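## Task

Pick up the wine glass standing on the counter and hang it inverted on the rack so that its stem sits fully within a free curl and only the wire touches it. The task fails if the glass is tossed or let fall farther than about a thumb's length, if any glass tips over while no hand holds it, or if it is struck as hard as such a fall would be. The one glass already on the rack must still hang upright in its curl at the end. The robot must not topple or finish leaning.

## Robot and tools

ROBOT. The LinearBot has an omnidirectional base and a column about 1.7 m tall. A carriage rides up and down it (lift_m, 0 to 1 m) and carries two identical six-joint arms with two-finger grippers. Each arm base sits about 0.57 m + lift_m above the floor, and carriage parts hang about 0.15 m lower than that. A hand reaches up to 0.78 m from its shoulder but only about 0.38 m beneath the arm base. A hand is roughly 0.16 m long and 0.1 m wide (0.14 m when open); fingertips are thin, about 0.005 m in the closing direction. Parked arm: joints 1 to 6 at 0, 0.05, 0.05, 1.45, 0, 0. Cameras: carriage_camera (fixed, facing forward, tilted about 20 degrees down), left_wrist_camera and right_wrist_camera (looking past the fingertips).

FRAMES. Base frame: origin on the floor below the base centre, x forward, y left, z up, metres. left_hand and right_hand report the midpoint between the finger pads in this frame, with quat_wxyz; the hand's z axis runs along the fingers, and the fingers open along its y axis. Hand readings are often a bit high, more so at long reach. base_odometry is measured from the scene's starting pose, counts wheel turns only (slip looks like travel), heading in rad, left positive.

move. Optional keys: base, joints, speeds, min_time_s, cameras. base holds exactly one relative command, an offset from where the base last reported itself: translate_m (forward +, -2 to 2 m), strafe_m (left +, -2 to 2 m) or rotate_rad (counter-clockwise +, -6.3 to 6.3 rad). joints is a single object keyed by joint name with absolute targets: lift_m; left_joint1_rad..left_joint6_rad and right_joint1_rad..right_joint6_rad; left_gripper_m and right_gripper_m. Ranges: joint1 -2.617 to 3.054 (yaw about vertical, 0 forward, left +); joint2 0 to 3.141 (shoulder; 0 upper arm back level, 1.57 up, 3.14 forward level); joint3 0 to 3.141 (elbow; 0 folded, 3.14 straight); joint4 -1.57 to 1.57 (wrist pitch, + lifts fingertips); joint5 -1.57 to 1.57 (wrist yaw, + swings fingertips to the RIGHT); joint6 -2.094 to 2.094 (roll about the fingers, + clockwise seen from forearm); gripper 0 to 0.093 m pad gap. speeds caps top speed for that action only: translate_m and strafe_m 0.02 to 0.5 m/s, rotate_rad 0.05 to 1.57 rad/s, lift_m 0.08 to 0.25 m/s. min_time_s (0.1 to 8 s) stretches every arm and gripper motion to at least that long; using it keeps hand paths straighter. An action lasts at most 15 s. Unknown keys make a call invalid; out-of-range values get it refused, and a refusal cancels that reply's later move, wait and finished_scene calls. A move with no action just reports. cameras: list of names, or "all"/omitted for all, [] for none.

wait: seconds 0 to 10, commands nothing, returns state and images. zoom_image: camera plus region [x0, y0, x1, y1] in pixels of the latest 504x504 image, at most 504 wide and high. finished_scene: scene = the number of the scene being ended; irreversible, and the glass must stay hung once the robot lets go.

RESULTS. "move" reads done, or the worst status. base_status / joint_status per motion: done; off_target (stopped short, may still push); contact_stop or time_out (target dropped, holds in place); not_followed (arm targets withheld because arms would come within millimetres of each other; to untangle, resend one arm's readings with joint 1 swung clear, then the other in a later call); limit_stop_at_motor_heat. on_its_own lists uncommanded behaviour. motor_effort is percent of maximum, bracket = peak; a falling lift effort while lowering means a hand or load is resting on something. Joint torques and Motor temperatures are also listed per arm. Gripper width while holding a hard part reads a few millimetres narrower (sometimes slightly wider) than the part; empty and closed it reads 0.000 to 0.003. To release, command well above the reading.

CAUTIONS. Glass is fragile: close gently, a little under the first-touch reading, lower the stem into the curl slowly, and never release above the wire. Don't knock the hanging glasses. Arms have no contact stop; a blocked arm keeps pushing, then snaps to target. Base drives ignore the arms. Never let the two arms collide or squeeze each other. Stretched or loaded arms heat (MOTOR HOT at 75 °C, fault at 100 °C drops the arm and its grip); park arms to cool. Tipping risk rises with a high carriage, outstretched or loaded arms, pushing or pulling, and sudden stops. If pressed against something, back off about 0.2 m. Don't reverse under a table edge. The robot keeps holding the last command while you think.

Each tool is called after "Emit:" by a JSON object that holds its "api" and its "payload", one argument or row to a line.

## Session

Emit:
{"api": "move", "payload": {

}}

Emit:
{"api": "zoom_image", "payload": {
  "camera": "carriage_camera",
  "region": [150, 120, 400, 370]
}}

Scene clock: 0.00 s.
Joint torques (N m): no reading
Motor temperatures (°C): left_arm=[25 39 30 41 21 22 23] | right_arm=[21 24 30 22 22 24 25]
base_odometry: x=+0.000 y=+0.000 heading=+0.000
base_status: not commanded
joint_positions: lift_m=+0.300 left_joint1_rad=+0.019 left_joint2_rad=+0.047 left_joint3_rad=+0.041 left_joint4_rad=+1.435 left_joint5_rad=-0.007 left_joint6_rad=-0.049 left_gripper_m=+0.09396 right_joint1_rad=-0.009 right_joint2_rad=+0.030 right_joint3_rad=+0.055 right_joint4_rad=+1.473 right_joint5_rad=-0.020 right_joint6_rad=+0.037 right_gripper_m=+0.09396
joint_status: not commanded
motor_effort: lift_m=+37 drive_wheels=-1
left_hand: x=+0.2616 y=+0.3005 z=+1.3081 quat_wxyz=(+0.997, -0.006, +0.071, -0.014) (m; base frame)
right_hand: x=+0.2426 y=-0.2952 z=+1.3131 quat_wxyz=(+0.999, -0.009, +0.037, +0.014) (m; base frame)
pictures: carriage_camera, left_wrist_camera, right_wrist_camera
camera_calibration:
left_wrist_camera: T_world_to_cam=[[-0.00361669, -0.998224, 0.0594673, 0.232086], [0.712065, -0.0443235, -0.700713, 0.743074], [0.702104, 0.0398103, 0.710961, -1.00413], [0, 0, 0, 1]] pos_world=[0.176722, 0.304584, 1.22077]
right_wrist_camera: T_world_to_cam=[[0.0138974, -0.997295, 0.072181, -0.388747], [0.740326, -0.0382598, -0.671158, 0.692397], [0.672104, 0.0627648, 0.737792, -0.990161], [0, 0, 0, 1]] pos_world=[0.158295, -0.299057, 1.2233]

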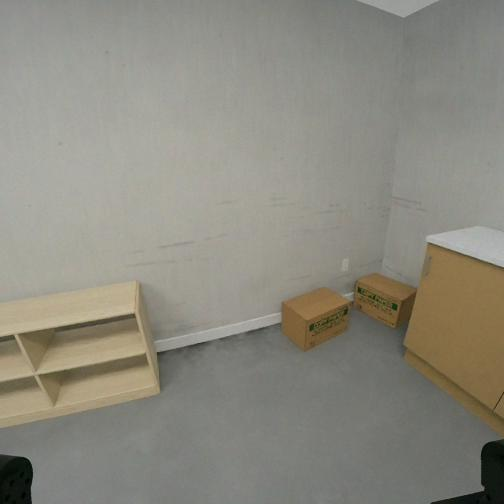

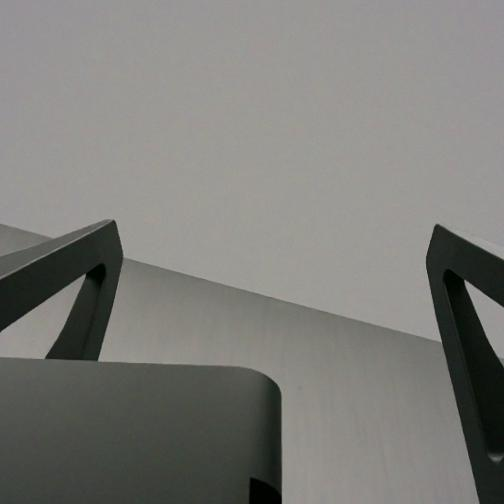

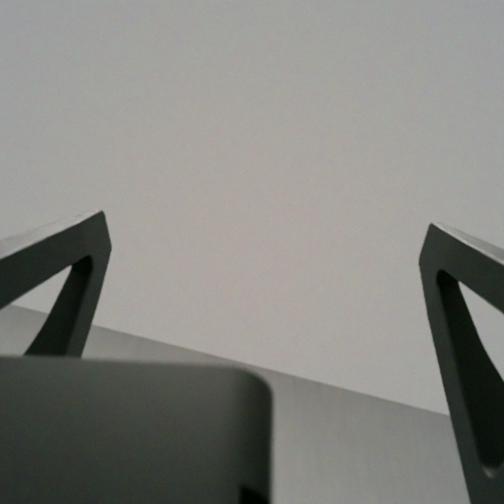

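Scaled by 2.016 from the camera's 504x504 image, which has a finer 720x720 frame.

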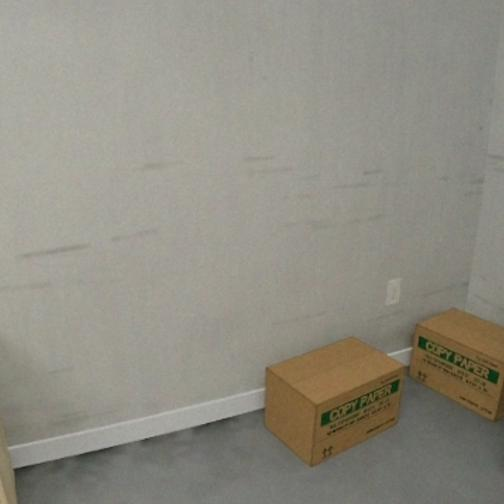

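Emit:
{"api": "move", "payload": {
  "base": {"rotate_rad": -1.0},
  "joints": {"lift_m": 0.5},
  "cameras": ["carriage_camera"]
}}

Scene clock: 6.13 s.
Joint torques (N m): left_arm=[-0.09 4.41 5.33 0 -0.1 0.07] | right_arm=[-0.32 3.34 5.23 -0.33 0.11 0.04]
Motor temperatures (°C): left_arm=[25 39 30 41 21 22 23] | right_arm=[21 25 31 22 22 24 25]
move: done
base_odometry: x=+0.000 y=+0.000 heading=-1.000
base_status: done
joint_positions: lift_m=+0.500 left_joint1_rad=+0.019 left_joint2_rad=+0.047 left_joint3_rad=+0.041 left_joint4_rad=+1.434 left_joint5_rad=-0.007 left_joint6_rad=-0.049 left_gripper_m=+0.09396 right_joint1_rad=-0.009 right_joint2_rad=+0.030 right_joint3_rad=+0.055 right_joint4_rad=+1.472 right_joint5_rad=-0.020 right_joint6_rad=+0.037 right_gripper_m=+0.09396
joint_status: all done
motor_effort: lift_m=+37(46) drive_wheels=+3(14)
left_hand: x=+0.2620 y=+0.3005 z=+1.5080 quat_wxyz=(+0.997, -0.006, +0.072, -0.014) (m; base frame)
right_hand: x=+0.2428 y=-0.2952 z=+1.5130 quat_wxyz=(+0.999, -0.009, +0.037, +0.014) (m; base frame)
pictures: carriage_camera
camera_calibration:
carriage_camera: T_world_to_cam=[[-0.00776117, -0.999448, -0.0323013, 0.0491493], [-0.344612, 0.0329968, -0.938165, 1.45054], [0.938713, 0.00385015, -0.344678, 0.38515], [0, 0, 0, 1]] pos_world=[0.13871, -0.00022389, 1.49519]

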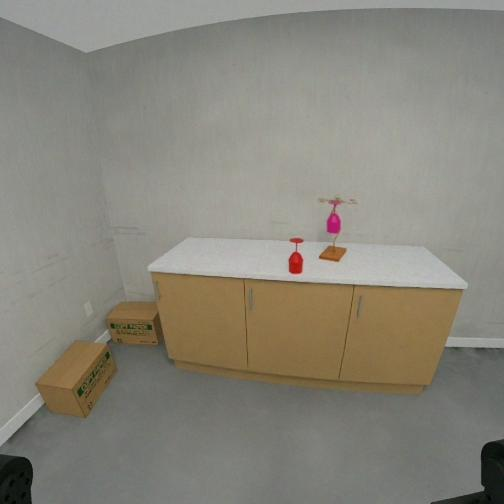

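Emit:
{"api": "zoom_image", "payload": {
  "camera": "carriage_camera",
  "region": [270, 180, 370, 290]
}}

Scaled by 4.582 from the camera's 504x504 image, which has a finer 720x720 frame.

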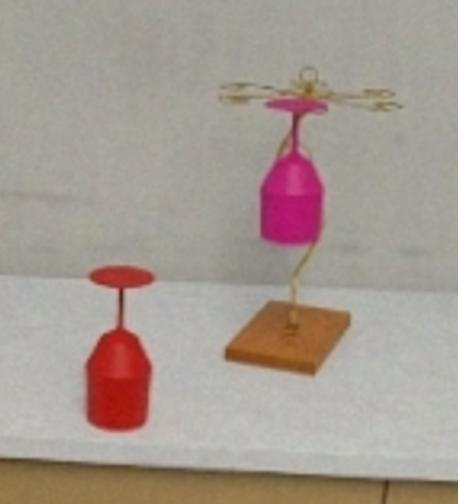

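Emit:
{"api": "move", "payload": {
  "base": {"rotate_rad": -0.216},
  "joints": {"lift_m": 0.75},
  "cameras": []
}}

Emit:
{"api": "move", "payload": {
  "base": {"translate_m": 0.85},
  "speeds": {"translate_m": 0.35},
  "cameras": ["carriage_camera"]
}}

Emit:
{"api": "zoom_image", "payload": {
  "camera": "carriage_camera",
  "region": [230, 260, 400, 430]
}}

Scene clock: 26.30 s.
Joint torques (N m): left_arm=[-0.03 4.44 5.37 -0.02 -0.1 0.06] | right_arm=[-0.34 3.34 5.23 -0.33 0.09 0.04]
Motor temperatures (°C): left_arm=[25 40 31 40 21 22 22] | right_arm=[21 25 32 22 22 24 25]
move: done
base_odometry: x=+0.000 y=+0.000 heading=-1.215
base_status: done
joint_positions: lift_m=+0.750 left_joint1_rad=+0.019 left_joint2_rad=+0.047 left_joint3_rad=+0.041 left_joint4_rad=+1.434 left_joint5_rad=-0.007 left_joint6_rad=-0.049 left_gripper_m=+0.09396 right_joint1_rad=-0.009 right_joint2_rad=+0.030 right_joint3_rad=+0.055 right_joint4_rad=+1.472 right_joint5_rad=-0.020 right_joint6_rad=+0.037 right_gripper_m=+0.09396
joint_status: all done
motor_effort: lift_m=+38(46) drive_wheels=+4(12)
left_hand: x=+0.2620 y=+0.3005 z=+1.7580 quat_wxyz=(+0.997, -0.006, +0.072, -0.014) (m; base frame)
right_hand: x=+0.2428 y=-0.2952 z=+1.7630 quat_wxyz=(+0.999, -0.009, +0.037, +0.014) (m; base frame)
pictures: none
No camera images: "cameras" was empty.

Scene clock: 30.43 s.
Joint torques (N m): left_arm=[-0.06 4.4 5.35 -0.03 -0.1 0.1] | right_arm=[-0.35 3.38 5.29 -0.33 0.1 0.04]
Motor temperatures (°C): left_arm=[25 39 31 40 21 22 22] | right_arm=[21 25 32 22 22 24 25]
move: done
base_odometry: x=+0.295 y=-0.797 heading=-1.216
base_status: done
joint_positions: lift_m=+0.750 left_joint1_rad=+0.019 left_joint2_rad=+0.047 left_joint3_rad=+0.041 left_joint4_rad=+1.432 left_joint5_rad=-0.007 left_joint6_rad=-0.049 left_gripper_m=+0.09396 right_joint1_rad=-0.009 right_joint2_rad=+0.030 right_joint3_rad=+0.055 right_joint4_rad=+1.473 right_joint5_rad=-0.020 right_joint6_rad=+0.037 right_gripper_m=+0.09396
joint_status: not commanded
motor_effort: lift_m=+39(40) drive_wheels=-7(20)
left_hand: x=+0.2624 y=+0.3005 z=+1.7579 quat_wxyz=(+0.997, -0.006, +0.072, -0.014) (m; base frame)
right_hand: x=+0.2427 y=-0.2952 z=+1.7630 quat_wxyz=(+0.999, -0.009, +0.037, +0.014) (m; base frame)
pictures: carriage_camera
camera_calibration:
carriage_camera: T_world_to_cam=[[-0.00776117, -0.999448, -0.0323013, 0.0572246], [-0.344612, 0.0329968, -0.938165, 1.68508], [0.938713, 0.00385015, -0.344678, 0.471319], [0, 0, 0, 1]] pos_world=[0.13871, -0.00022389, 1.74519]

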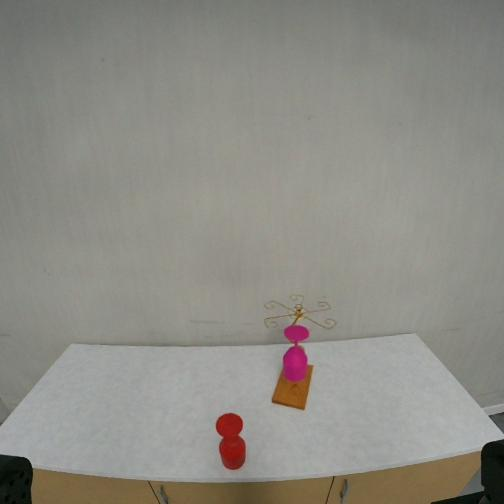

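Scaled by 2.965 from the camera's 504x504 image, which has a finer 720x720 frame.

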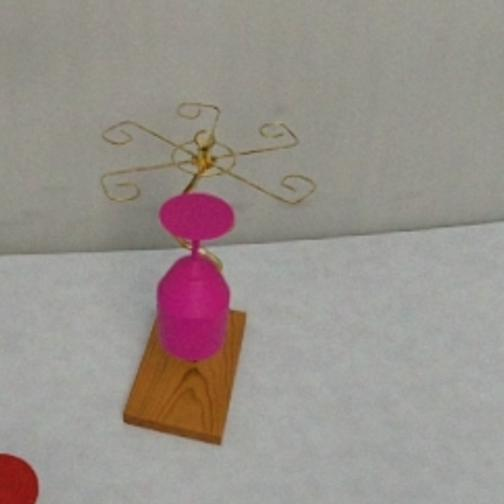

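Emit:
{"api": "zoom_image", "payload": {
  "camera": "carriage_camera",
  "region": [255, 285, 345, 345]
}}

Scaled by 5.600 from the camera's 504x504 image, which has a finer 720x720 frame.

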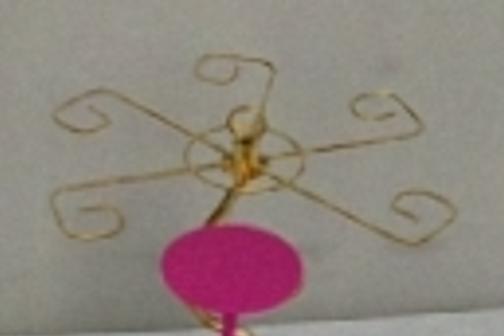

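Emit:
{"api": "zoom_image", "payload": {
  "camera": "carriage_camera",
  "region": [190, 395, 290, 495]
}}

Scaled by 5.040 from the camera's 504x504 image, which has a finer 720x720 frame.

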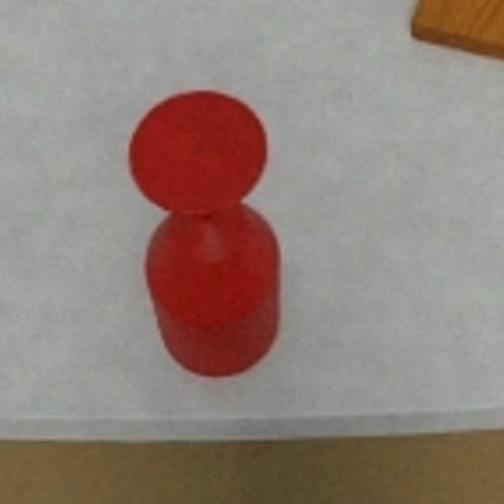

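Emit:
{"api": "move", "payload": {
  "joints": {"right_joint1_rad": 0.83, "right_joint2_rad": 1.39, "right_joint3_rad": 0.31, "right_joint4_rad": 1.095, "right_joint5_rad": 0, "right_joint6_rad": 0, "lift_m": 0.6},
  "min_time_s": 3,
  "cameras": []
}}

Emit:
{"api": "move", "payload": {
  "joints": {"lift_m": 0.33},
  "cameras": ["carriage_camera", "right_wrist_camera"]
}}

Emit:
{"api": "zoom_image", "payload": {
  "camera": "carriage_camera",
  "region": [160, 200, 360, 400]
}}

Scene clock: 96.37 s.
Joint torques (N m): left_arm=[-0.09 4.41 5.37 0 -0.09 0.09] | right_arm=[0.21 -2.33 7.92 1.67 0.23 -0.05]
Motor temperatures (°C): left_arm=[25 39 32 37 21 22 22] | right_arm=[21 26 33 23 22 24 25]
move: done
base_odometry: x=+0.295 y=-0.797 heading=-1.216
base_status: not commanded
joint_positions: lift_m=+0.600 left_joint1_rad=+0.019 left_joint2_rad=+0.047 left_joint3_rad=+0.041 left_joint4_rad=+1.432 left_joint5_rad=-0.007 left_joint6_rad=-0.049 left_gripper_m=+0.09396 right_joint1_rad=+0.824 right_joint2_rad=+1.383 right_joint3_rad=+0.277 right_joint4_rad=+1.096 right_joint5_rad=-0.011 right_joint6_rad=+0.008 right_gripper_m=+0.09396
joint_status: all done
motor_effort: lift_m=+34(36) drive_wheels=-6(7)
left_hand: x=+0.2624 y=+0.3005 z=+1.6082 quat_wxyz=(+0.997, -0.006, +0.072, -0.014) (m; base frame)
right_hand: x=+0.4829 y=-0.0168 z=+1.3566 quat_wxyz=(+0.642, -0.286, +0.651, +0.288) (m; base frame)
pictures: none
No camera images: "cameras" was empty.

Scene clock: 97.97 s.
Joint torques (N m): left_arm=[-0.05 4.38 5.38 0.01 -0.11 0.09] | right_arm=[0.21 -2.65 7.16 1.8 0.23 -0.05]
Motor temperatures (°C): left_arm=[25 39 32 37 21 22 22] | right_arm=[21 26 34 23 22 24 25]
move: done
base_odometry: x=+0.295 y=-0.797 heading=-1.216
base_status: not commanded
joint_positions: lift_m=+0.330 left_joint1_rad=+0.019 left_joint2_rad=+0.047 left_joint3_rad=+0.041 left_joint4_rad=+1.432 left_joint5_rad=-0.007 left_joint6_rad=-0.049 left_gripper_m=+0.09396 right_joint1_rad=+0.824 right_joint2_rad=+1.387 right_joint3_rad=+0.286 right_joint4_rad=+1.082 right_joint5_rad=-0.011 right_joint6_rad=+0.007 right_gripper_m=+0.09396
joint_status: all done
motor_effort: lift_m=+35(36) drive_wheels=-6(6)
left_hand: x=+0.2624 y=+0.3005 z=+1.3382 quat_wxyz=(+0.997, -0.006, +0.072, -0.014) (m; base frame)
right_hand: x=+0.4844 y=-0.0153 z=+1.0856 quat_wxyz=(+0.639, -0.287, +0.653, +0.286) (m; base frame)
pictures: carriage_camera, right_wrist_camera
camera_calibration:
carriage_camera: T_world_to_cam=[[-0.00776117, -0.999448, -0.0323013, 0.0436646], [-0.344612, 0.0329968, -0.938165, 1.29124], [0.938713, 0.00385015, -0.344678, 0.326624], [0, 0, 0, 1]] pos_world=[0.13871, -0.00022389, 1.32539]
right_wrist_camera: T_world_to_cam=[[0.776101, -0.630512, 0.0110277, -0.393791], [-0.39152, -0.495485, -0.775375, 1.02589], [0.494348, 0.597452, -0.631404, 0.578258], [0, 0, 0, 1]] pos_world=[0.421416, -0.0854593, 1.1649]

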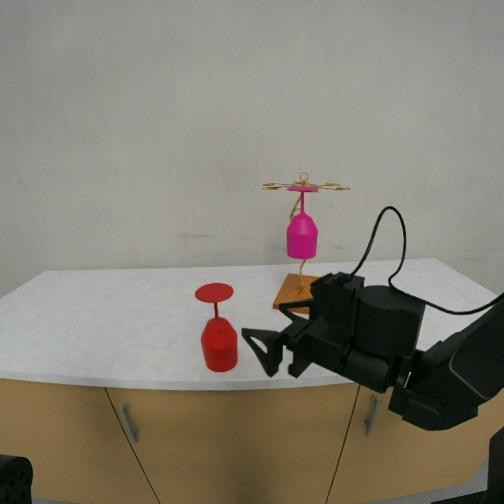

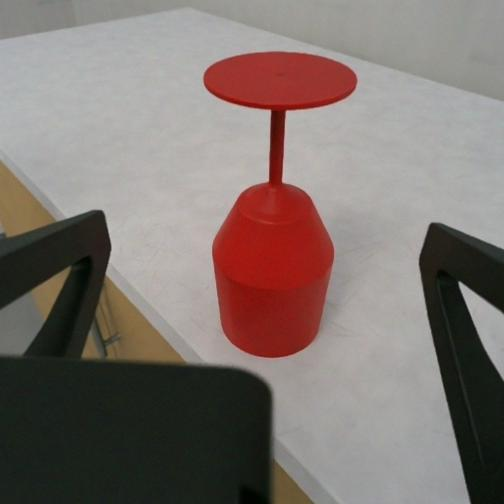

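Scaled by 2.520 from the camera's 504x504 image, which has a finer 720x720 frame.

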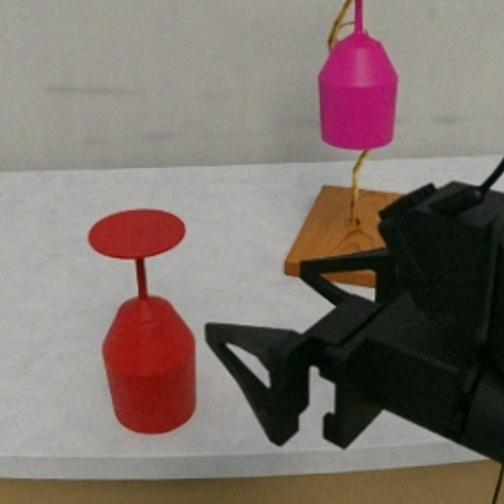

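Emit:
{"api": "move", "payload": {
  "joints": {"lift_m": 0.3},
  "cameras": ["right_wrist_camera"]
}}

Scene clock: 118.67 s.
Joint torques (N m): left_arm=[-0.1 4.41 5.45 0.01 -0.11 0.09] | right_arm=[0.23 -2.76 7.15 1.81 0.22 -0.05]
Motor temperatures (°C): left_arm=[25 38 32 36 21 22 22] | right_arm=[21 26 35 27 22 24 25]
move: done
base_odometry: x=+0.295 y=-0.797 heading=-1.216
base_status: not commanded
joint_positions: lift_m=+0.300 left_joint1_rad=+0.019 left_joint2_rad=+0.047 left_joint3_rad=+0.041 left_joint4_rad=+1.432 left_joint5_rad=-0.007 left_joint6_rad=-0.049 left_gripper_m=+0.09396 right_joint1_rad=+0.824 right_joint2_rad=+1.388 right_joint3_rad=+0.286 right_joint4_rad=+1.081 right_joint5_rad=-0.011 right_joint6_rad=+0.007 right_gripper_m=+0.09396
joint_status: all done
motor_effort: lift_m=+34(37) drive_wheels=+3(7)
left_hand: x=+0.2624 y=+0.3005 z=+1.3082 quat_wxyz=(+0.997, -0.006, +0.072, -0.014) (m; base frame)
right_hand: x=+0.4844 y=-0.0153 z=+1.0551 quat_wxyz=(+0.639, -0.287, +0.654, +0.286) (m; base frame)
pictures: right_wrist_camera
camera_calibration:
right_wrist_camera: T_world_to_cam=[[0.776109, -0.630504, 0.0109298, -0.393299], [-0.392522, -0.496589, -0.774161, 1.0014], [0.493539, 0.596543, -0.632894, 0.560841], [0, 0, 0, 1]] pos_world=[0.421518, -0.0852574, 1.1345]

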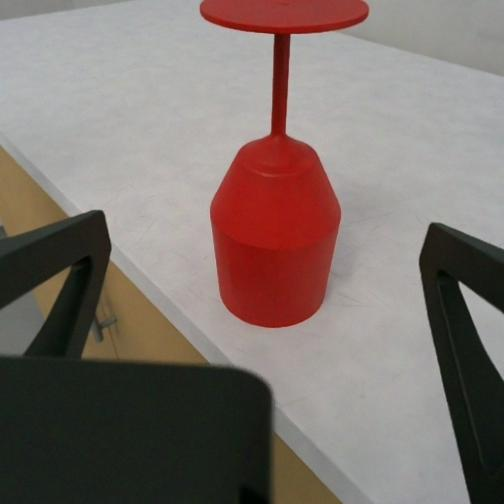

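Emit:
{"api": "move", "payload": {
  "joints": {"right_joint1_rad": 0.818, "right_joint2_rad": 1.765, "right_joint3_rad": 0.637, "right_joint4_rad": 1.165},
  "min_time_s": 2.5,
  "cameras": ["carriage_camera", "right_wrist_camera"]
}}

Emit:
{"api": "zoom_image", "payload": {
  "camera": "carriage_camera",
  "region": [160, 200, 320, 360]
}}

Scene clock: 132.23 s.
Joint torques (N m): left_arm=[-0.14 4.36 5.34 0 -0.09 0.1] | right_arm=[-0.96 -4.63 7.66 1.87 0.23 -0.05]
Motor temperatures (°C): left_arm=[25 38 32 35 21 22 22] | right_arm=[21 26 36 29 22 24 25]
move: done
base_odometry: x=+0.295 y=-0.797 heading=-1.216
base_status: not commanded
joint_positions: lift_m=+0.300 left_joint1_rad=+0.019 left_joint2_rad=+0.047 left_joint3_rad=+0.041 left_joint4_rad=+1.432 left_joint5_rad=-0.007 left_joint6_rad=-0.049 left_gripper_m=+0.09396 right_joint1_rad=+0.824 right_joint2_rad=+1.756 right_joint3_rad=+0.605 right_joint4_rad=+1.144 right_joint5_rad=-0.011 right_joint6_rad=+0.007 right_gripper_m=+0.09396
joint_status: all done
motor_effort: lift_m=+34(37) drive_wheels=+3(3)
left_hand: x=+0.2624 y=+0.3005 z=+1.3082 quat_wxyz=(+0.997, -0.006, +0.072, -0.014) (m; base frame)
right_hand: x=+0.5434 y=+0.0486 z=+1.0501 quat_wxyz=(+0.643, -0.285, +0.650, +0.288) (m; base frame)
pictures: carriage_camera, right_wrist_camera
camera_calibration:
carriage_camera: T_world_to_cam=[[-0.00776117, -0.999448, -0.0323013, 0.0426988], [-0.344612, 0.0329968, -0.938165, 1.26319], [0.938713, 0.00385015, -0.344678, 0.316318], [0, 0, 0, 1]] pos_world=[0.13871, -0.00022389, 1.29549]
right_wrist_camera: T_world_to_cam=[[0.775988, -0.630639, 0.0117193, -0.399669], [-0.385893, -0.489366, -0.782053, 1.05672], [0.498928, 0.602341, -0.623102, 0.477048], [0, 0, 0, 1]] pos_world=[0.479907, -0.0222698, 1.12834]

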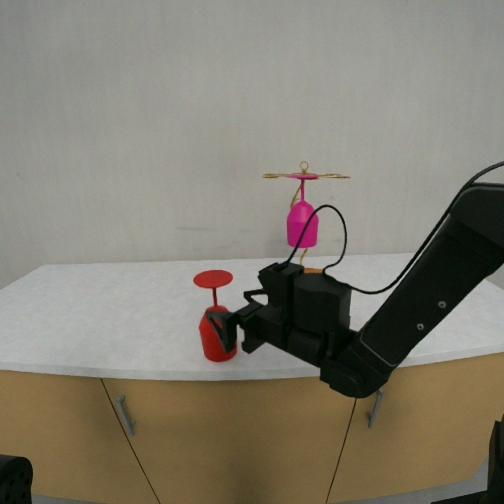

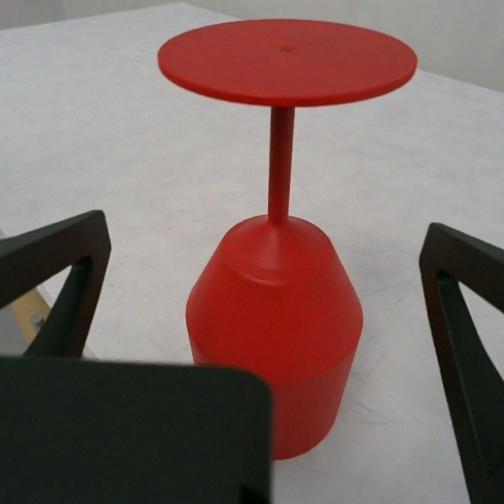

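Scaled by 3.150 from the camera's 504x504 image, which has a finer 720x720 frame.

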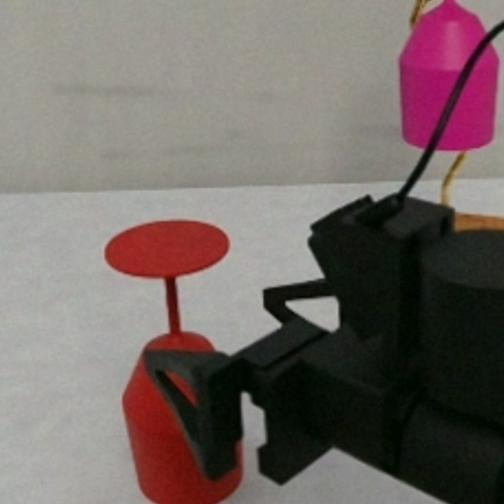

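Emit:
{"api": "move", "payload": {
  "joints": {"right_joint1_rad": 0.81, "right_joint2_rad": 1.812, "right_joint3_rad": 0.637, "right_joint4_rad": 1.415, "lift_m": 0.245},
  "min_time_s": 1,
  "speeds": {"lift_m": 0.08},
  "cameras": ["right_wrist_camera"]
}}

Scene clock: 157.93 s.
Joint torques (N m): left_arm=[-0.13 4.46 5.39 -0.01 -0.09 0.07] | right_arm=[-0.92 -4.77 6.98 1.78 0.23 -0.05]
Motor temperatures (°C): left_arm=[25 38 32 35 21 22 22] | right_arm=[21 27 37 31 22 24 25]
move: done
base_odometry: x=+0.295 y=-0.797 heading=-1.216
base_status: not commanded
joint_positions: lift_m=+0.245 left_joint1_rad=+0.019 left_joint2_rad=+0.047 left_joint3_rad=+0.041 left_joint4_rad=+1.432 left_joint5_rad=-0.007 left_joint6_rad=-0.049 left_gripper_m=+0.09396 right_joint1_rad=+0.816 right_joint2_rad=+1.803 right_joint3_rad=+0.610 right_joint4_rad=+1.394 right_joint5_rad=-0.011 right_joint6_rad=+0.007 right_gripper_m=+0.09396
joint_status: all done
motor_effort: lift_m=+34(36) drive_wheels=+3(6)
left_hand: x=+0.2624 y=+0.3005 z=+1.2532 quat_wxyz=(+0.997, -0.006, +0.072, -0.014) (m; base frame)
right_hand: x=+0.5456 y=+0.0448 z=+1.0376 quat_wxyz=(+0.708, -0.253, +0.580, +0.313) (m; base frame)
pictures: right_wrist_camera
camera_calibration:
right_wrist_camera: T_world_to_cam=[[0.767808, -0.640204, 0.0247052, -0.412105], [-0.270132, -0.358459, -0.893608, 1.09271], [0.580947, 0.679446, -0.448167, 0.240651], [0, 0, 0, 1]] pos_world=[0.471788, -0.0356502, 1.09449]

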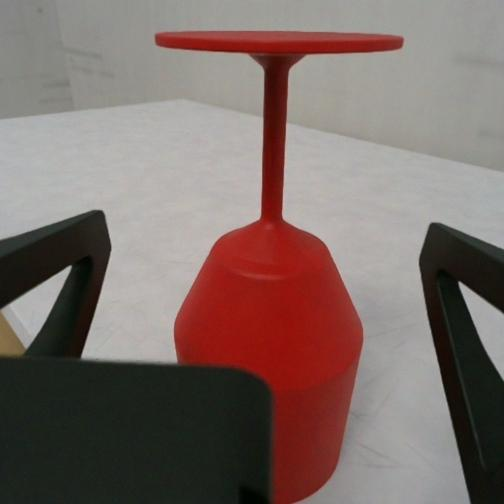

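Emit:
{"api": "move", "payload": {
  "joints": {"right_joint2_rad": 1.973, "right_joint3_rad": 0.885, "right_joint4_rad": 1.328},
  "min_time_s": 2.5,
  "cameras": ["carriage_camera", "right_wrist_camera"]
}}

Emit:
{"api": "zoom_image", "payload": {
  "camera": "carriage_camera",
  "region": [160, 200, 320, 360]
}}

Scene clock: 171.73 s.
Joint torques (N m): left_arm=[-0.06 4.31 5.3 -0.01 -0.13 0.08] | right_arm=[-0.88 -6.01 7.73 1.54 0.23 -0.05]
Motor temperatures (°C): left_arm=[25 38 32 34 21 22 22] | right_arm=[21 28 37 31 22 24 25]
move: done
base_odometry: x=+0.295 y=-0.797 heading=-1.216
base_status: not commanded
joint_positions: lift_m=+0.245 left_joint1_rad=+0.019 left_joint2_rad=+0.047 left_joint3_rad=+0.041 left_joint4_rad=+1.432 left_joint5_rad=-0.007 left_joint6_rad=-0.049 left_gripper_m=+0.09396 right_joint1_rad=+0.816 right_joint2_rad=+1.963 right_joint3_rad=+0.852 right_joint4_rad=+1.331 right_joint5_rad=-0.011 right_joint6_rad=+0.007 right_gripper_m=+0.09396
joint_status: all done
motor_effort: lift_m=+33(36) drive_wheels=+3(3)
left_hand: x=+0.2624 y=+0.3005 z=+1.2532 quat_wxyz=(+0.997, -0.006, +0.072, -0.014) (m; base frame)
right_hand: x=+0.5837 y=+0.0853 z=+1.0420 quat_wxyz=(+0.714, -0.250, +0.573, +0.315) (m; base frame)
pictures: carriage_camera, right_wrist_camera
camera_calibration:
carriage_camera: T_world_to_cam=[[-0.00776117, -0.999448, -0.0323013, 0.0409222], [-0.344612, 0.0329968, -0.938165, 1.21159], [0.938713, 0.00385015, -0.344678, 0.297361], [0, 0, 0, 1]] pos_world=[0.13871, -0.00022389, 1.24049]
right_wrist_camera: T_world_to_cam=[[0.767486, -0.640546, 0.0257939, -0.416411], [-0.258427, -0.345961, -0.901957, 1.12217], [0.586669, 0.685574, -0.431055, 0.171354], [0, 0, 0, 1]] pos_world=[0.50906, 0.00402033, 1.09675]

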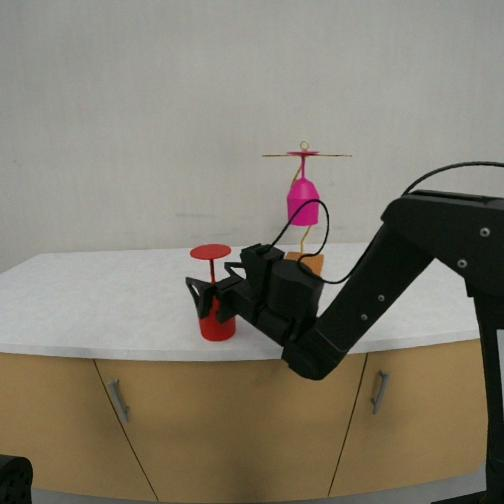

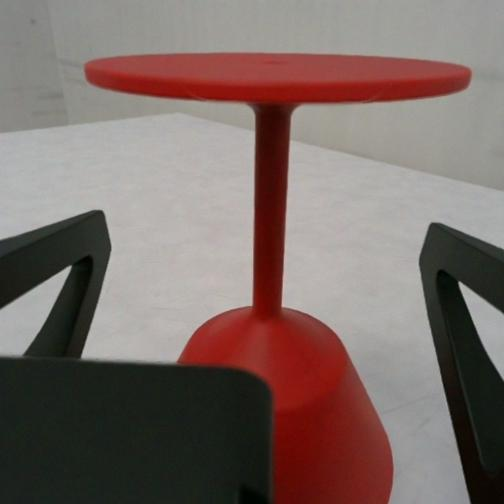

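Scaled by 3.150 from the camera's 504x504 image, which has a finer 720x720 frame.

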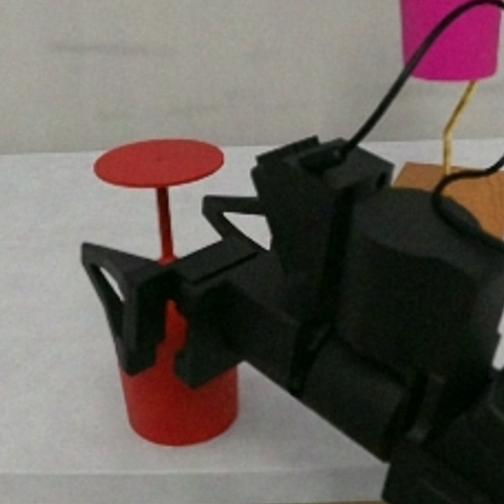

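Emit:
{"api": "move", "payload": {
  "joints": {"right_gripper_m": 0.018},
  "min_time_s": 2,
  "cameras": ["right_wrist_camera"]
}}

Scene clock: 177.30 s.
Joint torques (N m): left_arm=[-0.03 4.3 5.39 0 -0.09 0.11] | right_arm=[-0.9 -6.01 7.73 1.56 0.22 -0.05]
Motor temperatures (°C): left_arm=[25 38 32 34 21 22 22] | right_arm=[21 28 37 31 22 24 25]
move: done
base_odometry: x=+0.295 y=-0.797 heading=-1.216
base_status: not commanded
joint_positions: lift_m=+0.245 left_joint1_rad=+0.019 left_joint2_rad=+0.047 left_joint3_rad=+0.041 left_joint4_rad=+1.432 left_joint5_rad=-0.007 left_joint6_rad=-0.049 left_gripper_m=+0.09396 right_joint1_rad=+0.816 right_joint2_rad=+1.963 right_joint3_rad=+0.853 right_joint4_rad=+1.330 right_joint5_rad=-0.010 right_joint6_rad=+0.007 right_gripper_m=+0.01807
joint_status: all done
motor_effort: lift_m=+33(36) drive_wheels=+3(3)
left_hand: x=+0.2624 y=+0.3005 z=+1.2532 quat_wxyz=(+0.997, -0.006, +0.072, -0.014) (m; base frame)
right_hand: x=+0.5839 y=+0.0853 z=+1.0418 quat_wxyz=(+0.714, -0.250, +0.574, +0.315) (m; base frame)
pictures: right_wrist_camera
camera_calibration:
right_wrist_camera: T_world_to_cam=[[0.76704, -0.641092, 0.0255097, -0.415962], [-0.259318, -0.34614, -0.901632, 1.12235], [0.586859, 0.684973, -0.43175, 0.171833], [0, 0, 0, 1]] pos_world=[0.509263, 0.00411978, 1.09675]

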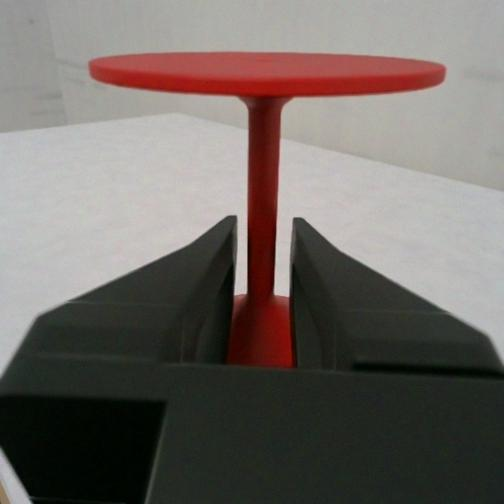

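Emit:
{"api": "move", "payload": {
  "joints": {"right_gripper_m": 0.06},
  "min_time_s": 1.5,
  "cameras": []
}}

Emit:
{"api": "move", "payload": {
  "joints": {"right_joint2_rad": 1.94, "right_joint3_rad": 0.888, "right_joint4_rad": 1.075, "lift_m": 0.298},
  "min_time_s": 2,
  "speeds": {"lift_m": 0.08},
  "cameras": ["carriage_camera", "right_wrist_camera"]
}}

Emit:
{"api": "zoom_image", "payload": {
  "camera": "carriage_camera",
  "region": [160, 200, 320, 360]
}}

Scene clock: 221.70 s.
Joint torques (N m): left_arm=[-0.08 4.33 5.35 0.01 -0.1 0.11] | right_arm=[-0.9 -6.01 7.72 1.56 0.22 -0.05]
Motor temperatures (°C): left_arm=[25 37 32 33 21 22 22] | right_arm=[21 30 39 32 22 24 25]
move: done
base_odometry: x=+0.295 y=-0.797 heading=-1.216
base_status: not commanded
joint_positions: lift_m=+0.245 left_joint1_rad=+0.019 left_joint2_rad=+0.047 left_joint3_rad=+0.041 left_joint4_rad=+1.432 left_joint5_rad=-0.007 left_joint6_rad=-0.049 left_gripper_m=+0.09396 right_joint1_rad=+0.816 right_joint2_rad=+1.963 right_joint3_rad=+0.853 right_joint4_rad=+1.330 right_joint5_rad=-0.010 right_joint6_rad=+0.007 right_gripper_m=+0.05993
joint_status: all done
motor_effort: lift_m=+34(36) drive_wheels=+3(3)
left_hand: x=+0.2624 y=+0.3005 z=+1.2532 quat_wxyz=(+0.997, -0.006, +0.072, -0.014) (m; base frame)
right_hand: x=+0.5839 y=+0.0853 z=+1.0418 quat_wxyz=(+0.714, -0.250, +0.574, +0.315) (m; base frame)
pictures: none
No camera images: "cameras" was empty.

Scene clock: 224.00 s.
Joint torques (N m): left_arm=[-0.03 4.36 5.29 0.01 -0.1 0.08] | right_arm=[-0.9 -9.07 7.73 1.68 0.21 -0.05]
Motor temperatures (°C): left_arm=[25 37 32 33 21 22 22] | right_arm=[21 30 39 32 22 24 25]
move: done
base_odometry: x=+0.295 y=-0.797 heading=-1.216
base_status: not commanded
joint_positions: lift_m=+0.298 left_joint1_rad=+0.019 left_joint2_rad=+0.047 left_joint3_rad=+0.041 left_joint4_rad=+1.432 left_joint5_rad=-0.007 left_joint6_rad=-0.049 left_gripper_m=+0.09396 right_joint1_rad=+0.816 right_joint2_rad=+1.968 right_joint3_rad=+0.857 right_joint4_rad=+1.077 right_joint5_rad=-0.009 right_joint6_rad=+0.007 right_gripper_m=+0.05993
joint_status: all done
motor_effort: lift_m=+38(45) drive_wheels=+3(6)
left_hand: x=+0.2624 y=+0.3005 z=+1.3059 quat_wxyz=(+0.997, -0.006, +0.072, -0.014) (m; base frame)
right_hand: x=+0.5886 y=+0.0902 z=+1.0314 quat_wxyz=(+0.636, -0.286, +0.660, +0.281) (m; base frame)
pictures: carriage_camera, right_wrist_camera
camera_calibration:
carriage_camera: T_world_to_cam=[[-0.00776117, -0.999448, -0.0323013, 0.0426245], [-0.344612, 0.0329968, -0.938165, 1.26103], [0.938713, 0.00385015, -0.344678, 0.315525], [0, 0, 0, 1]] pos_world=[0.13871, -0.00022389, 1.29319]
right_wrist_camera: T_world_to_cam=[[0.769932, -0.638046, 0.0100526, -0.402176], [-0.404853, -0.500592, -0.765181, 1.07468], [0.493253, 0.585068, -0.643737, 0.443939], [0, 0, 0, 1]] pos_world=[0.52576, 0.0216335, 1.11214]

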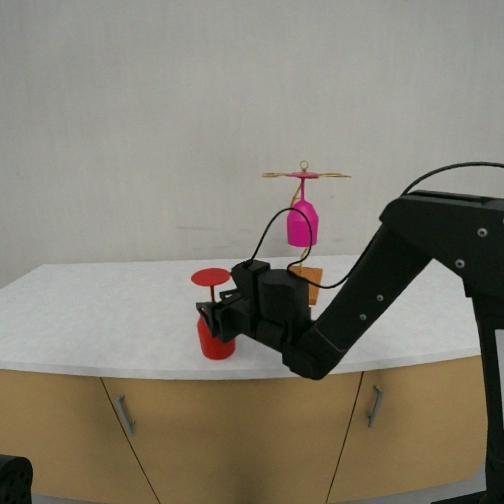

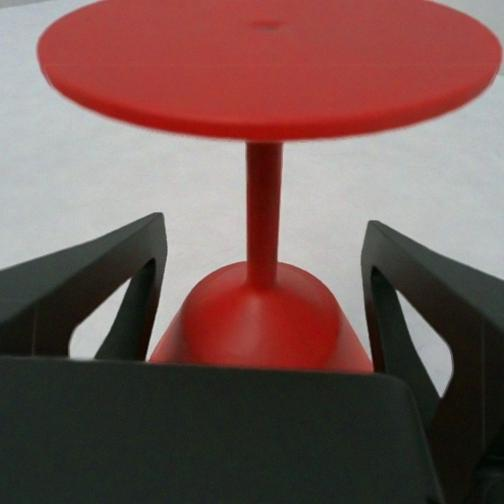

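Scaled by 3.150 from the camera's 504x504 image, which has a finer 720x720 frame.

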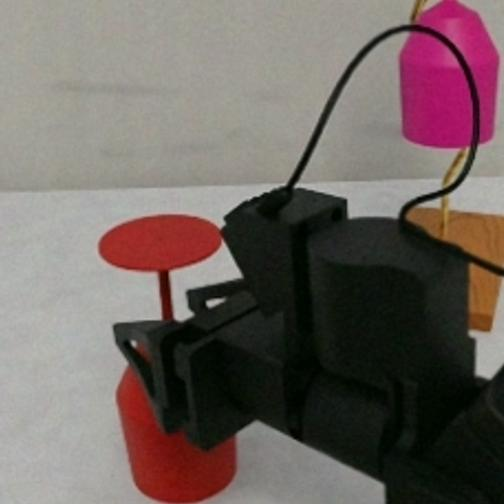

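Emit:
{"api": "move", "payload": {
  "joints": {"right_joint4_rad": 1.115, "lift_m": 0.308},
  "min_time_s": 1,
  "speeds": {"lift_m": 0.08},
  "cameras": ["right_wrist_camera"]
}}

Scene clock: 228.87 s.
Joint torques (N m): left_arm=[-0.12 4.4 5.39 -0.02 -0.11 0.1] | right_arm=[-0.88 -8.84 7.41 1.87 0.21 -0.05]
Motor temperatures (°C): left_arm=[25 37 32 33 21 22 22] | right_arm=[21 31 38 32 22 24 25]
move: done
base_odometry: x=+0.295 y=-0.797 heading=-1.216
base_status: not commanded
joint_positions: lift_m=+0.308 left_joint1_rad=+0.019 left_joint2_rad=+0.047 left_joint3_rad=+0.041 left_joint4_rad=+1.433 left_joint5_rad=-0.007 left_joint6_rad=-0.049 left_gripper_m=+0.09396 right_joint1_rad=+0.816 right_joint2_rad=+1.965 right_joint3_rad=+0.861 right_joint4_rad=+1.094 right_joint5_rad=-0.009 right_joint6_rad=+0.007 right_gripper_m=+0.05993
joint_status: all done
motor_effort: lift_m=+39(46) drive_wheels=+3(7)
left_hand: x=+0.2622 y=+0.3005 z=+1.3159 quat_wxyz=(+0.997, -0.006, +0.072, -0.014) (m; base frame)
right_hand: x=+0.5892 y=+0.0908 z=+1.0489 quat_wxyz=(+0.643, -0.283, +0.652, +0.284) (m; base frame)
pictures: right_wrist_camera
camera_calibration:
right_wrist_camera: T_world_to_cam=[[0.769746, -0.638246, 0.0114892, -0.403818], [-0.392173, -0.487021, -0.780391, 1.09588], [0.503677, 0.596198, -0.625186, 0.427998], [0, 0, 0, 1]] pos_world=[0.525039, 0.0208108, 1.12743]

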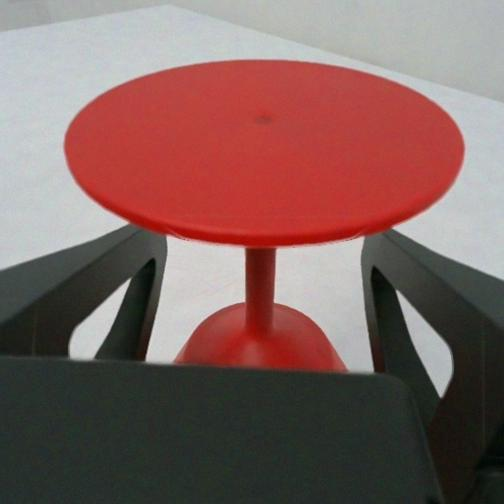

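Emit:
{"api": "move", "payload": {
  "joints": {"right_gripper_m": 0.018},
  "min_time_s": 2,
  "cameras": ["right_wrist_camera"]
}}

Emit:
{"api": "move", "payload": {
  "joints": {"right_gripper_m": 0.0085},
  "min_time_s": 2,
  "cameras": ["right_wrist_camera"]
}}

Scene clock: 235.33 s.
Joint torques (N m): left_arm=[-0.08 4.48 5.39 -0.02 -0.11 0.08] | right_arm=[-0.88 -8.84 7.42 1.86 0.21 -0.05]
Motor temperatures (°C): left_arm=[25 37 32 32 21 22 22] | right_arm=[21 34 38 33 22 24 25]
move: done
base_odometry: x=+0.295 y=-0.797 heading=-1.216
base_status: not commanded
joint_positions: lift_m=+0.308 left_joint1_rad=+0.019 left_joint2_rad=+0.047 left_joint3_rad=+0.041 left_joint4_rad=+1.433 left_joint5_rad=-0.007 left_joint6_rad=-0.049 left_gripper_m=+0.09396 right_joint1_rad=+0.816 right_joint2_rad=+1.965 right_joint3_rad=+0.861 right_joint4_rad=+1.095 right_joint5_rad=-0.009 right_joint6_rad=+0.007 right_gripper_m=+0.01807
joint_status: all done
motor_effort: lift_m=+36(41) drive_wheels=+3(3)
left_hand: x=+0.2622 y=+0.3005 z=+1.3159 quat_wxyz=(+0.997, -0.006, +0.072, -0.014) (m; base frame)
right_hand: x=+0.5892 y=+0.0908 z=+1.0492 quat_wxyz=(+0.644, -0.282, +0.652, +0.285) (m; base frame)
pictures: right_wrist_camera
camera_calibration:
right_wrist_camera: T_world_to_cam=[[0.76971, -0.638289, 0.0115407, -0.403844], [-0.391593, -0.486343, -0.781105, 1.09636], [0.504184, 0.596705, -0.624293, 0.426892], [0, 0, 0, 1]] pos_world=[0.524938, 0.0207096, 1.12754]

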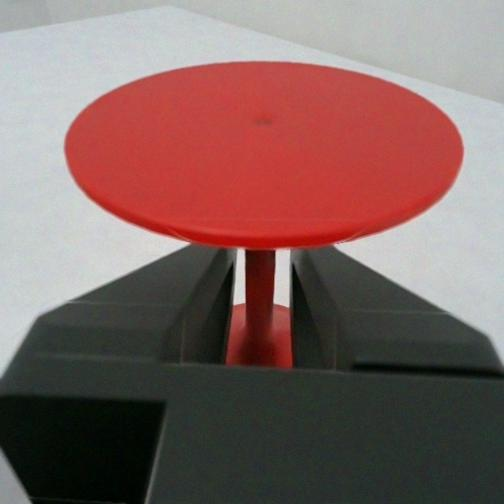

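Scene clock: 237.63 s.
Joint torques (N m): left_arm=[-0.09 4.46 5.35 -0.01 -0.11 0.09] | right_arm=[-0.87 -8.84 7.42 1.85 0.21 -0.02]
Motor temperatures (°C): left_arm=[25 37 32 32 21 22 22] | right_arm=[21 34 37 33 22 24 25]
move: done
base_odometry: x=+0.295 y=-0.797 heading=-1.216
base_status: not commanded
joint_positions: lift_m=+0.308 left_joint1_rad=+0.019 left_joint2_rad=+0.047 left_joint3_rad=+0.041 left_joint4_rad=+1.433 left_joint5_rad=-0.007 left_joint6_rad=-0.049 left_gripper_m=+0.09396 right_joint1_rad=+0.816 right_joint2_rad=+1.965 right_joint3_rad=+0.861 right_joint4_rad=+1.096 right_joint5_rad=-0.009 right_joint6_rad=+0.004 right_gripper_m=+0.00852
joint_status: all done
motor_effort: lift_m=+38(41) drive_wheels=+3(3)
left_hand: x=+0.2622 y=+0.3005 z=+1.3159 quat_wxyz=(+0.997, -0.006, +0.072, -0.014) (m; base frame)
right_hand: x=+0.5892 y=+0.0908 z=+1.0493 quat_wxyz=(+0.645, -0.283, +0.651, +0.284) (m; base frame)
pictures: right_wrist_camera
camera_calibration:
right_wrist_camera: T_world_to_cam=[[0.769428, -0.638573, 0.0143311, -0.406694], [-0.389804, -0.487218, -0.781455, 1.09592], [0.505998, 0.595686, -0.623797, 0.425457], [0, 0, 0, 1]] pos_world=[0.524836, 0.0208105, 1.12764]

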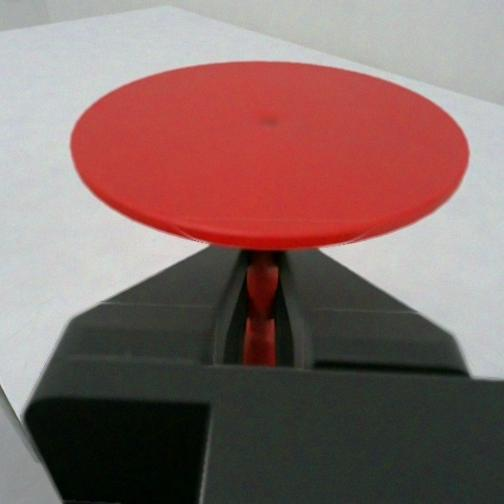

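Emit:
{"api": "move", "payload": {
  "joints": {"right_gripper_m": 0.004},
  "min_time_s": 2,
  "cameras": []
}}

Emit:
{"api": "move", "payload": {
  "joints": {"lift_m": 0.34},
  "speeds": {"lift_m": 0.08},
  "cameras": ["carriage_camera", "right_wrist_camera"]
}}

Emit:
{"api": "zoom_image", "payload": {
  "camera": "carriage_camera",
  "region": [160, 220, 320, 380]
}}

Scene clock: 243.63 s.
Joint torques (N m): left_arm=[-0.01 4.45 5.31 -0.01 -0.1 0.09] | right_arm=[-0.88 -8.84 7.41 1.85 0.21 -0.01]
Motor temperatures (°C): left_arm=[25 37 32 32 21 22 22] | right_arm=[21 36 37 33 22 24 25]
move: off_target
base_odometry: x=+0.295 y=-0.797 heading=-1.216
base_status: not commanded
joint_positions: lift_m=+0.308 left_joint1_rad=+0.019 left_joint2_rad=+0.047 left_joint3_rad=+0.041 left_joint4_rad=+1.433 left_joint5_rad=-0.007 left_joint6_rad=-0.049 left_gripper_m=+0.09396 right_joint1_rad=+0.816 right_joint2_rad=+1.965 right_joint3_rad=+0.861 right_joint4_rad=+1.096 right_joint5_rad=-0.009 right_joint6_rad=+0.004 right_gripper_m=+0.00810
joint_status: right_gripper_m off_target (ended at +0.00810, target +0.00400)
motor_effort: lift_m=+38(40) drive_wheels=+3(3)
left_hand: x=+0.2622 y=+0.3005 z=+1.3159 quat_wxyz=(+0.997, -0.006, +0.072, -0.014) (m; base frame)
right_hand: x=+0.5892 y=+0.0908 z=+1.0493 quat_wxyz=(+0.645, -0.283, +0.651, +0.284) (m; base frame)
pictures: none
No camera images: "cameras" was empty.

Scene clock: 244.40 s.
Joint torques (N m): left_arm=[-0.06 4.36 5.38 0 -0.1 0.05] | right_arm=[-0.83 -8.81 7.42 1.89 0.22 -0.01]
Motor temperatures (°C): left_arm=[25 37 32 32 21 22 22] | right_arm=[21 36 37 33 22 24 25]
move: done
base_odometry: x=+0.295 y=-0.797 heading=-1.216
base_status: not commanded
joint_positions: lift_m=+0.340 left_joint1_rad=+0.019 left_joint2_rad=+0.047 left_joint3_rad=+0.041 left_joint4_rad=+1.433 left_joint5_rad=-0.007 left_joint6_rad=-0.049 left_gripper_m=+0.09396 right_joint1_rad=+0.816 right_joint2_rad=+1.965 right_joint3_rad=+0.861 right_joint4_rad=+1.092 right_joint5_rad=-0.009 right_joint6_rad=+0.004 right_gripper_m=+0.00810
joint_status: all done
motor_effort: lift_m=+39(45) drive_wheels=+3(6)
left_hand: x=+0.2622 y=+0.3005 z=+1.3480 quat_wxyz=(+0.997, -0.006, +0.072, -0.014) (m; base frame)
right_hand: x=+0.5892 y=+0.0907 z=+1.0806 quat_wxyz=(+0.643, -0.284, +0.652, +0.283) (m; base frame)
pictures: carriage_camera, right_wrist_camera
camera_calibration:
carriage_camera: T_world_to_cam=[[-0.00776117, -0.999448, -0.0323013, 0.0439811], [-0.344612, 0.0329968, -0.938165, 1.30044], [0.938713, 0.00385015, -0.344678, 0.330002], [0, 0, 0, 1]] pos_world=[0.13871, -0.00022389, 1.33519]
right_wrist_camera: T_world_to_cam=[[0.769482, -0.638503, 0.0145203, -0.407346], [-0.391388, -0.489398, -0.779298, 1.11912], [0.50469, 0.593973, -0.626486, 0.448826], [0, 0, 0, 1]] pos_world=[0.524939, 0.0210143, 1.15923]

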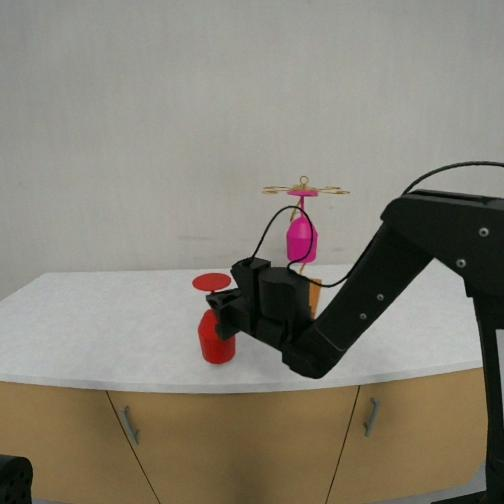

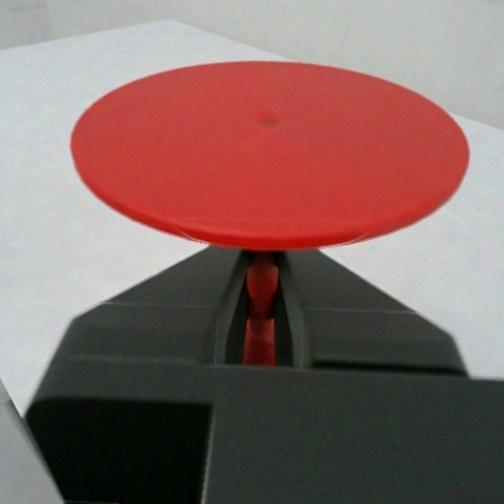

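Scaled by 3.150 from the camera's 504x504 image, which has a finer 720x720 frame.

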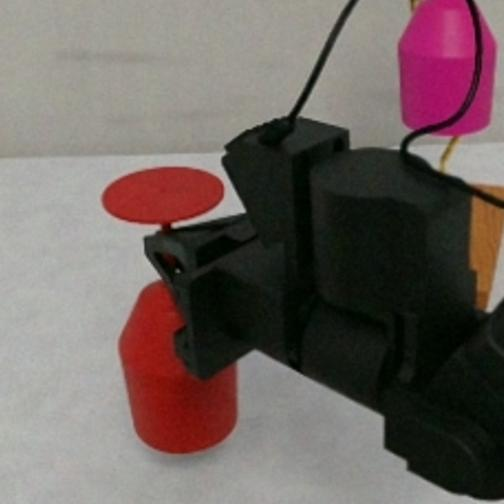

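Emit:
{"api": "move", "payload": {
  "joints": {"lift_m": 0.5},
  "speeds": {"lift_m": 0.15},
  "cameras": []
}}

Emit:
{"api": "move", "payload": {
  "joints": {"right_joint1_rad": 0.7, "right_joint2_rad": 1.47, "right_joint3_rad": 0.325, "right_joint4_rad": 1.19},
  "min_time_s": 2.5,
  "cameras": ["carriage_camera", "right_wrist_camera"]
}}

Emit:
{"api": "zoom_image", "payload": {
  "camera": "carriage_camera",
  "region": [250, 210, 350, 290]
}}

Scene clock: 261.43 s.
Joint torques (N m): left_arm=[-0.1 4.42 5.3 -0.04 -0.13 0.09] | right_arm=[-0.87 -8.79 7.41 1.89 0.21 -0.01]
Motor temperatures (°C): left_arm=[25 37 32 32 21 22 22] | right_arm=[21 39 36 33 22 24 26]
move: done
base_odometry: x=+0.295 y=-0.797 heading=-1.216
base_status: not commanded
joint_positions: lift_m=+0.500 left_joint1_rad=+0.019 left_joint2_rad=+0.047 left_joint3_rad=+0.041 left_joint4_rad=+1.433 left_joint5_rad=-0.007 left_joint6_rad=-0.049 left_gripper_m=+0.09396 right_joint1_rad=+0.816 right_joint2_rad=+1.965 right_joint3_rad=+0.861 right_joint4_rad=+1.093 right_joint5_rad=-0.009 right_joint6_rad=+0.004 right_gripper_m=+0.00810
joint_status: all done
motor_effort: lift_m=+37(46) drive_wheels=+3(6)
left_hand: x=+0.2622 y=+0.3005 z=+1.5080 quat_wxyz=(+0.997, -0.006, +0.072, -0.014) (m; base frame)
right_hand: x=+0.5892 y=+0.0907 z=+1.2409 quat_wxyz=(+0.644, -0.283, +0.652, +0.283) (m; base frame)
pictures: none
No camera images: "cameras" was empty.

Scene clock: 264.23 s.
Joint torques (N m): left_arm=[-0.1 4.31 5.27 -0.01 -0.12 0.1] | right_arm=[-0.9 -5.41 4.22 2.04 0.2 -0.01]
Motor temperatures (°C): left_arm=[25 36 32 32 21 22 22] | right_arm=[21 39 36 34 22 24 26]
move: done
base_odometry: x=+0.295 y=-0.797 heading=-1.216
base_status: not commanded
joint_positions: lift_m=+0.500 left_joint1_rad=+0.019 left_joint2_rad=+0.047 left_joint3_rad=+0.041 left_joint4_rad=+1.433 left_joint5_rad=-0.007 left_joint6_rad=-0.049 left_gripper_m=+0.09396 right_joint1_rad=+0.705 right_joint2_rad=+1.495 right_joint3_rad=+0.336 right_joint4_rad=+1.152 right_joint5_rad=-0.009 right_joint6_rad=+0.004 right_gripper_m=+0.00810
joint_status: all done
motor_effort: lift_m=+37(40) drive_wheels=+3(3)
left_hand: x=+0.2622 y=+0.3005 z=+1.5080 quat_wxyz=(+0.997, -0.006, +0.072, -0.014) (m; base frame)
right_hand: x=+0.5292 y=-0.0375 z=+1.2522 quat_wxyz=(+0.659, -0.247, +0.666, +0.248) (m; base frame)
pictures: carriage_camera, right_wrist_camera
camera_calibration:
carriage_camera: T_world_to_cam=[[-0.00776117, -0.999448, -0.0323013, 0.0491493], [-0.344612, 0.0329968, -0.938165, 1.45054], [0.938713, 0.00385015, -0.344678, 0.38515], [0, 0, 0, 1]] pos_world=[0.13871, -0.00022389, 1.49519]
right_wrist_camera: T_world_to_cam=[[0.694269, -0.719566, 0.0147064, -0.409015], [-0.440777, -0.441256, -0.781671, 1.19762], [0.568953, 0.536207, -0.623518, 0.62289], [0, 0, 0, 1]] pos_world=[0.457454, -0.0998545, 1.33054]

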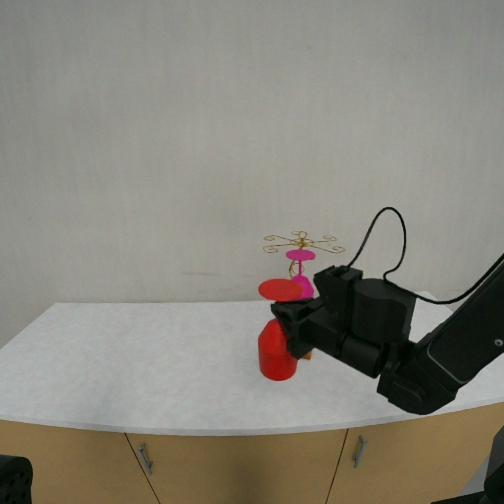

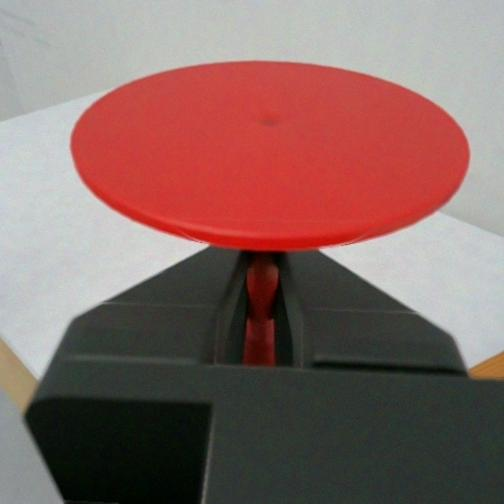

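Scaled by 5.040 from the camera's 504x504 image, which has a finer 720x720 frame.

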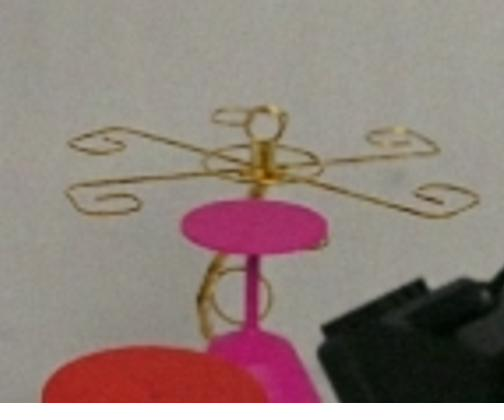

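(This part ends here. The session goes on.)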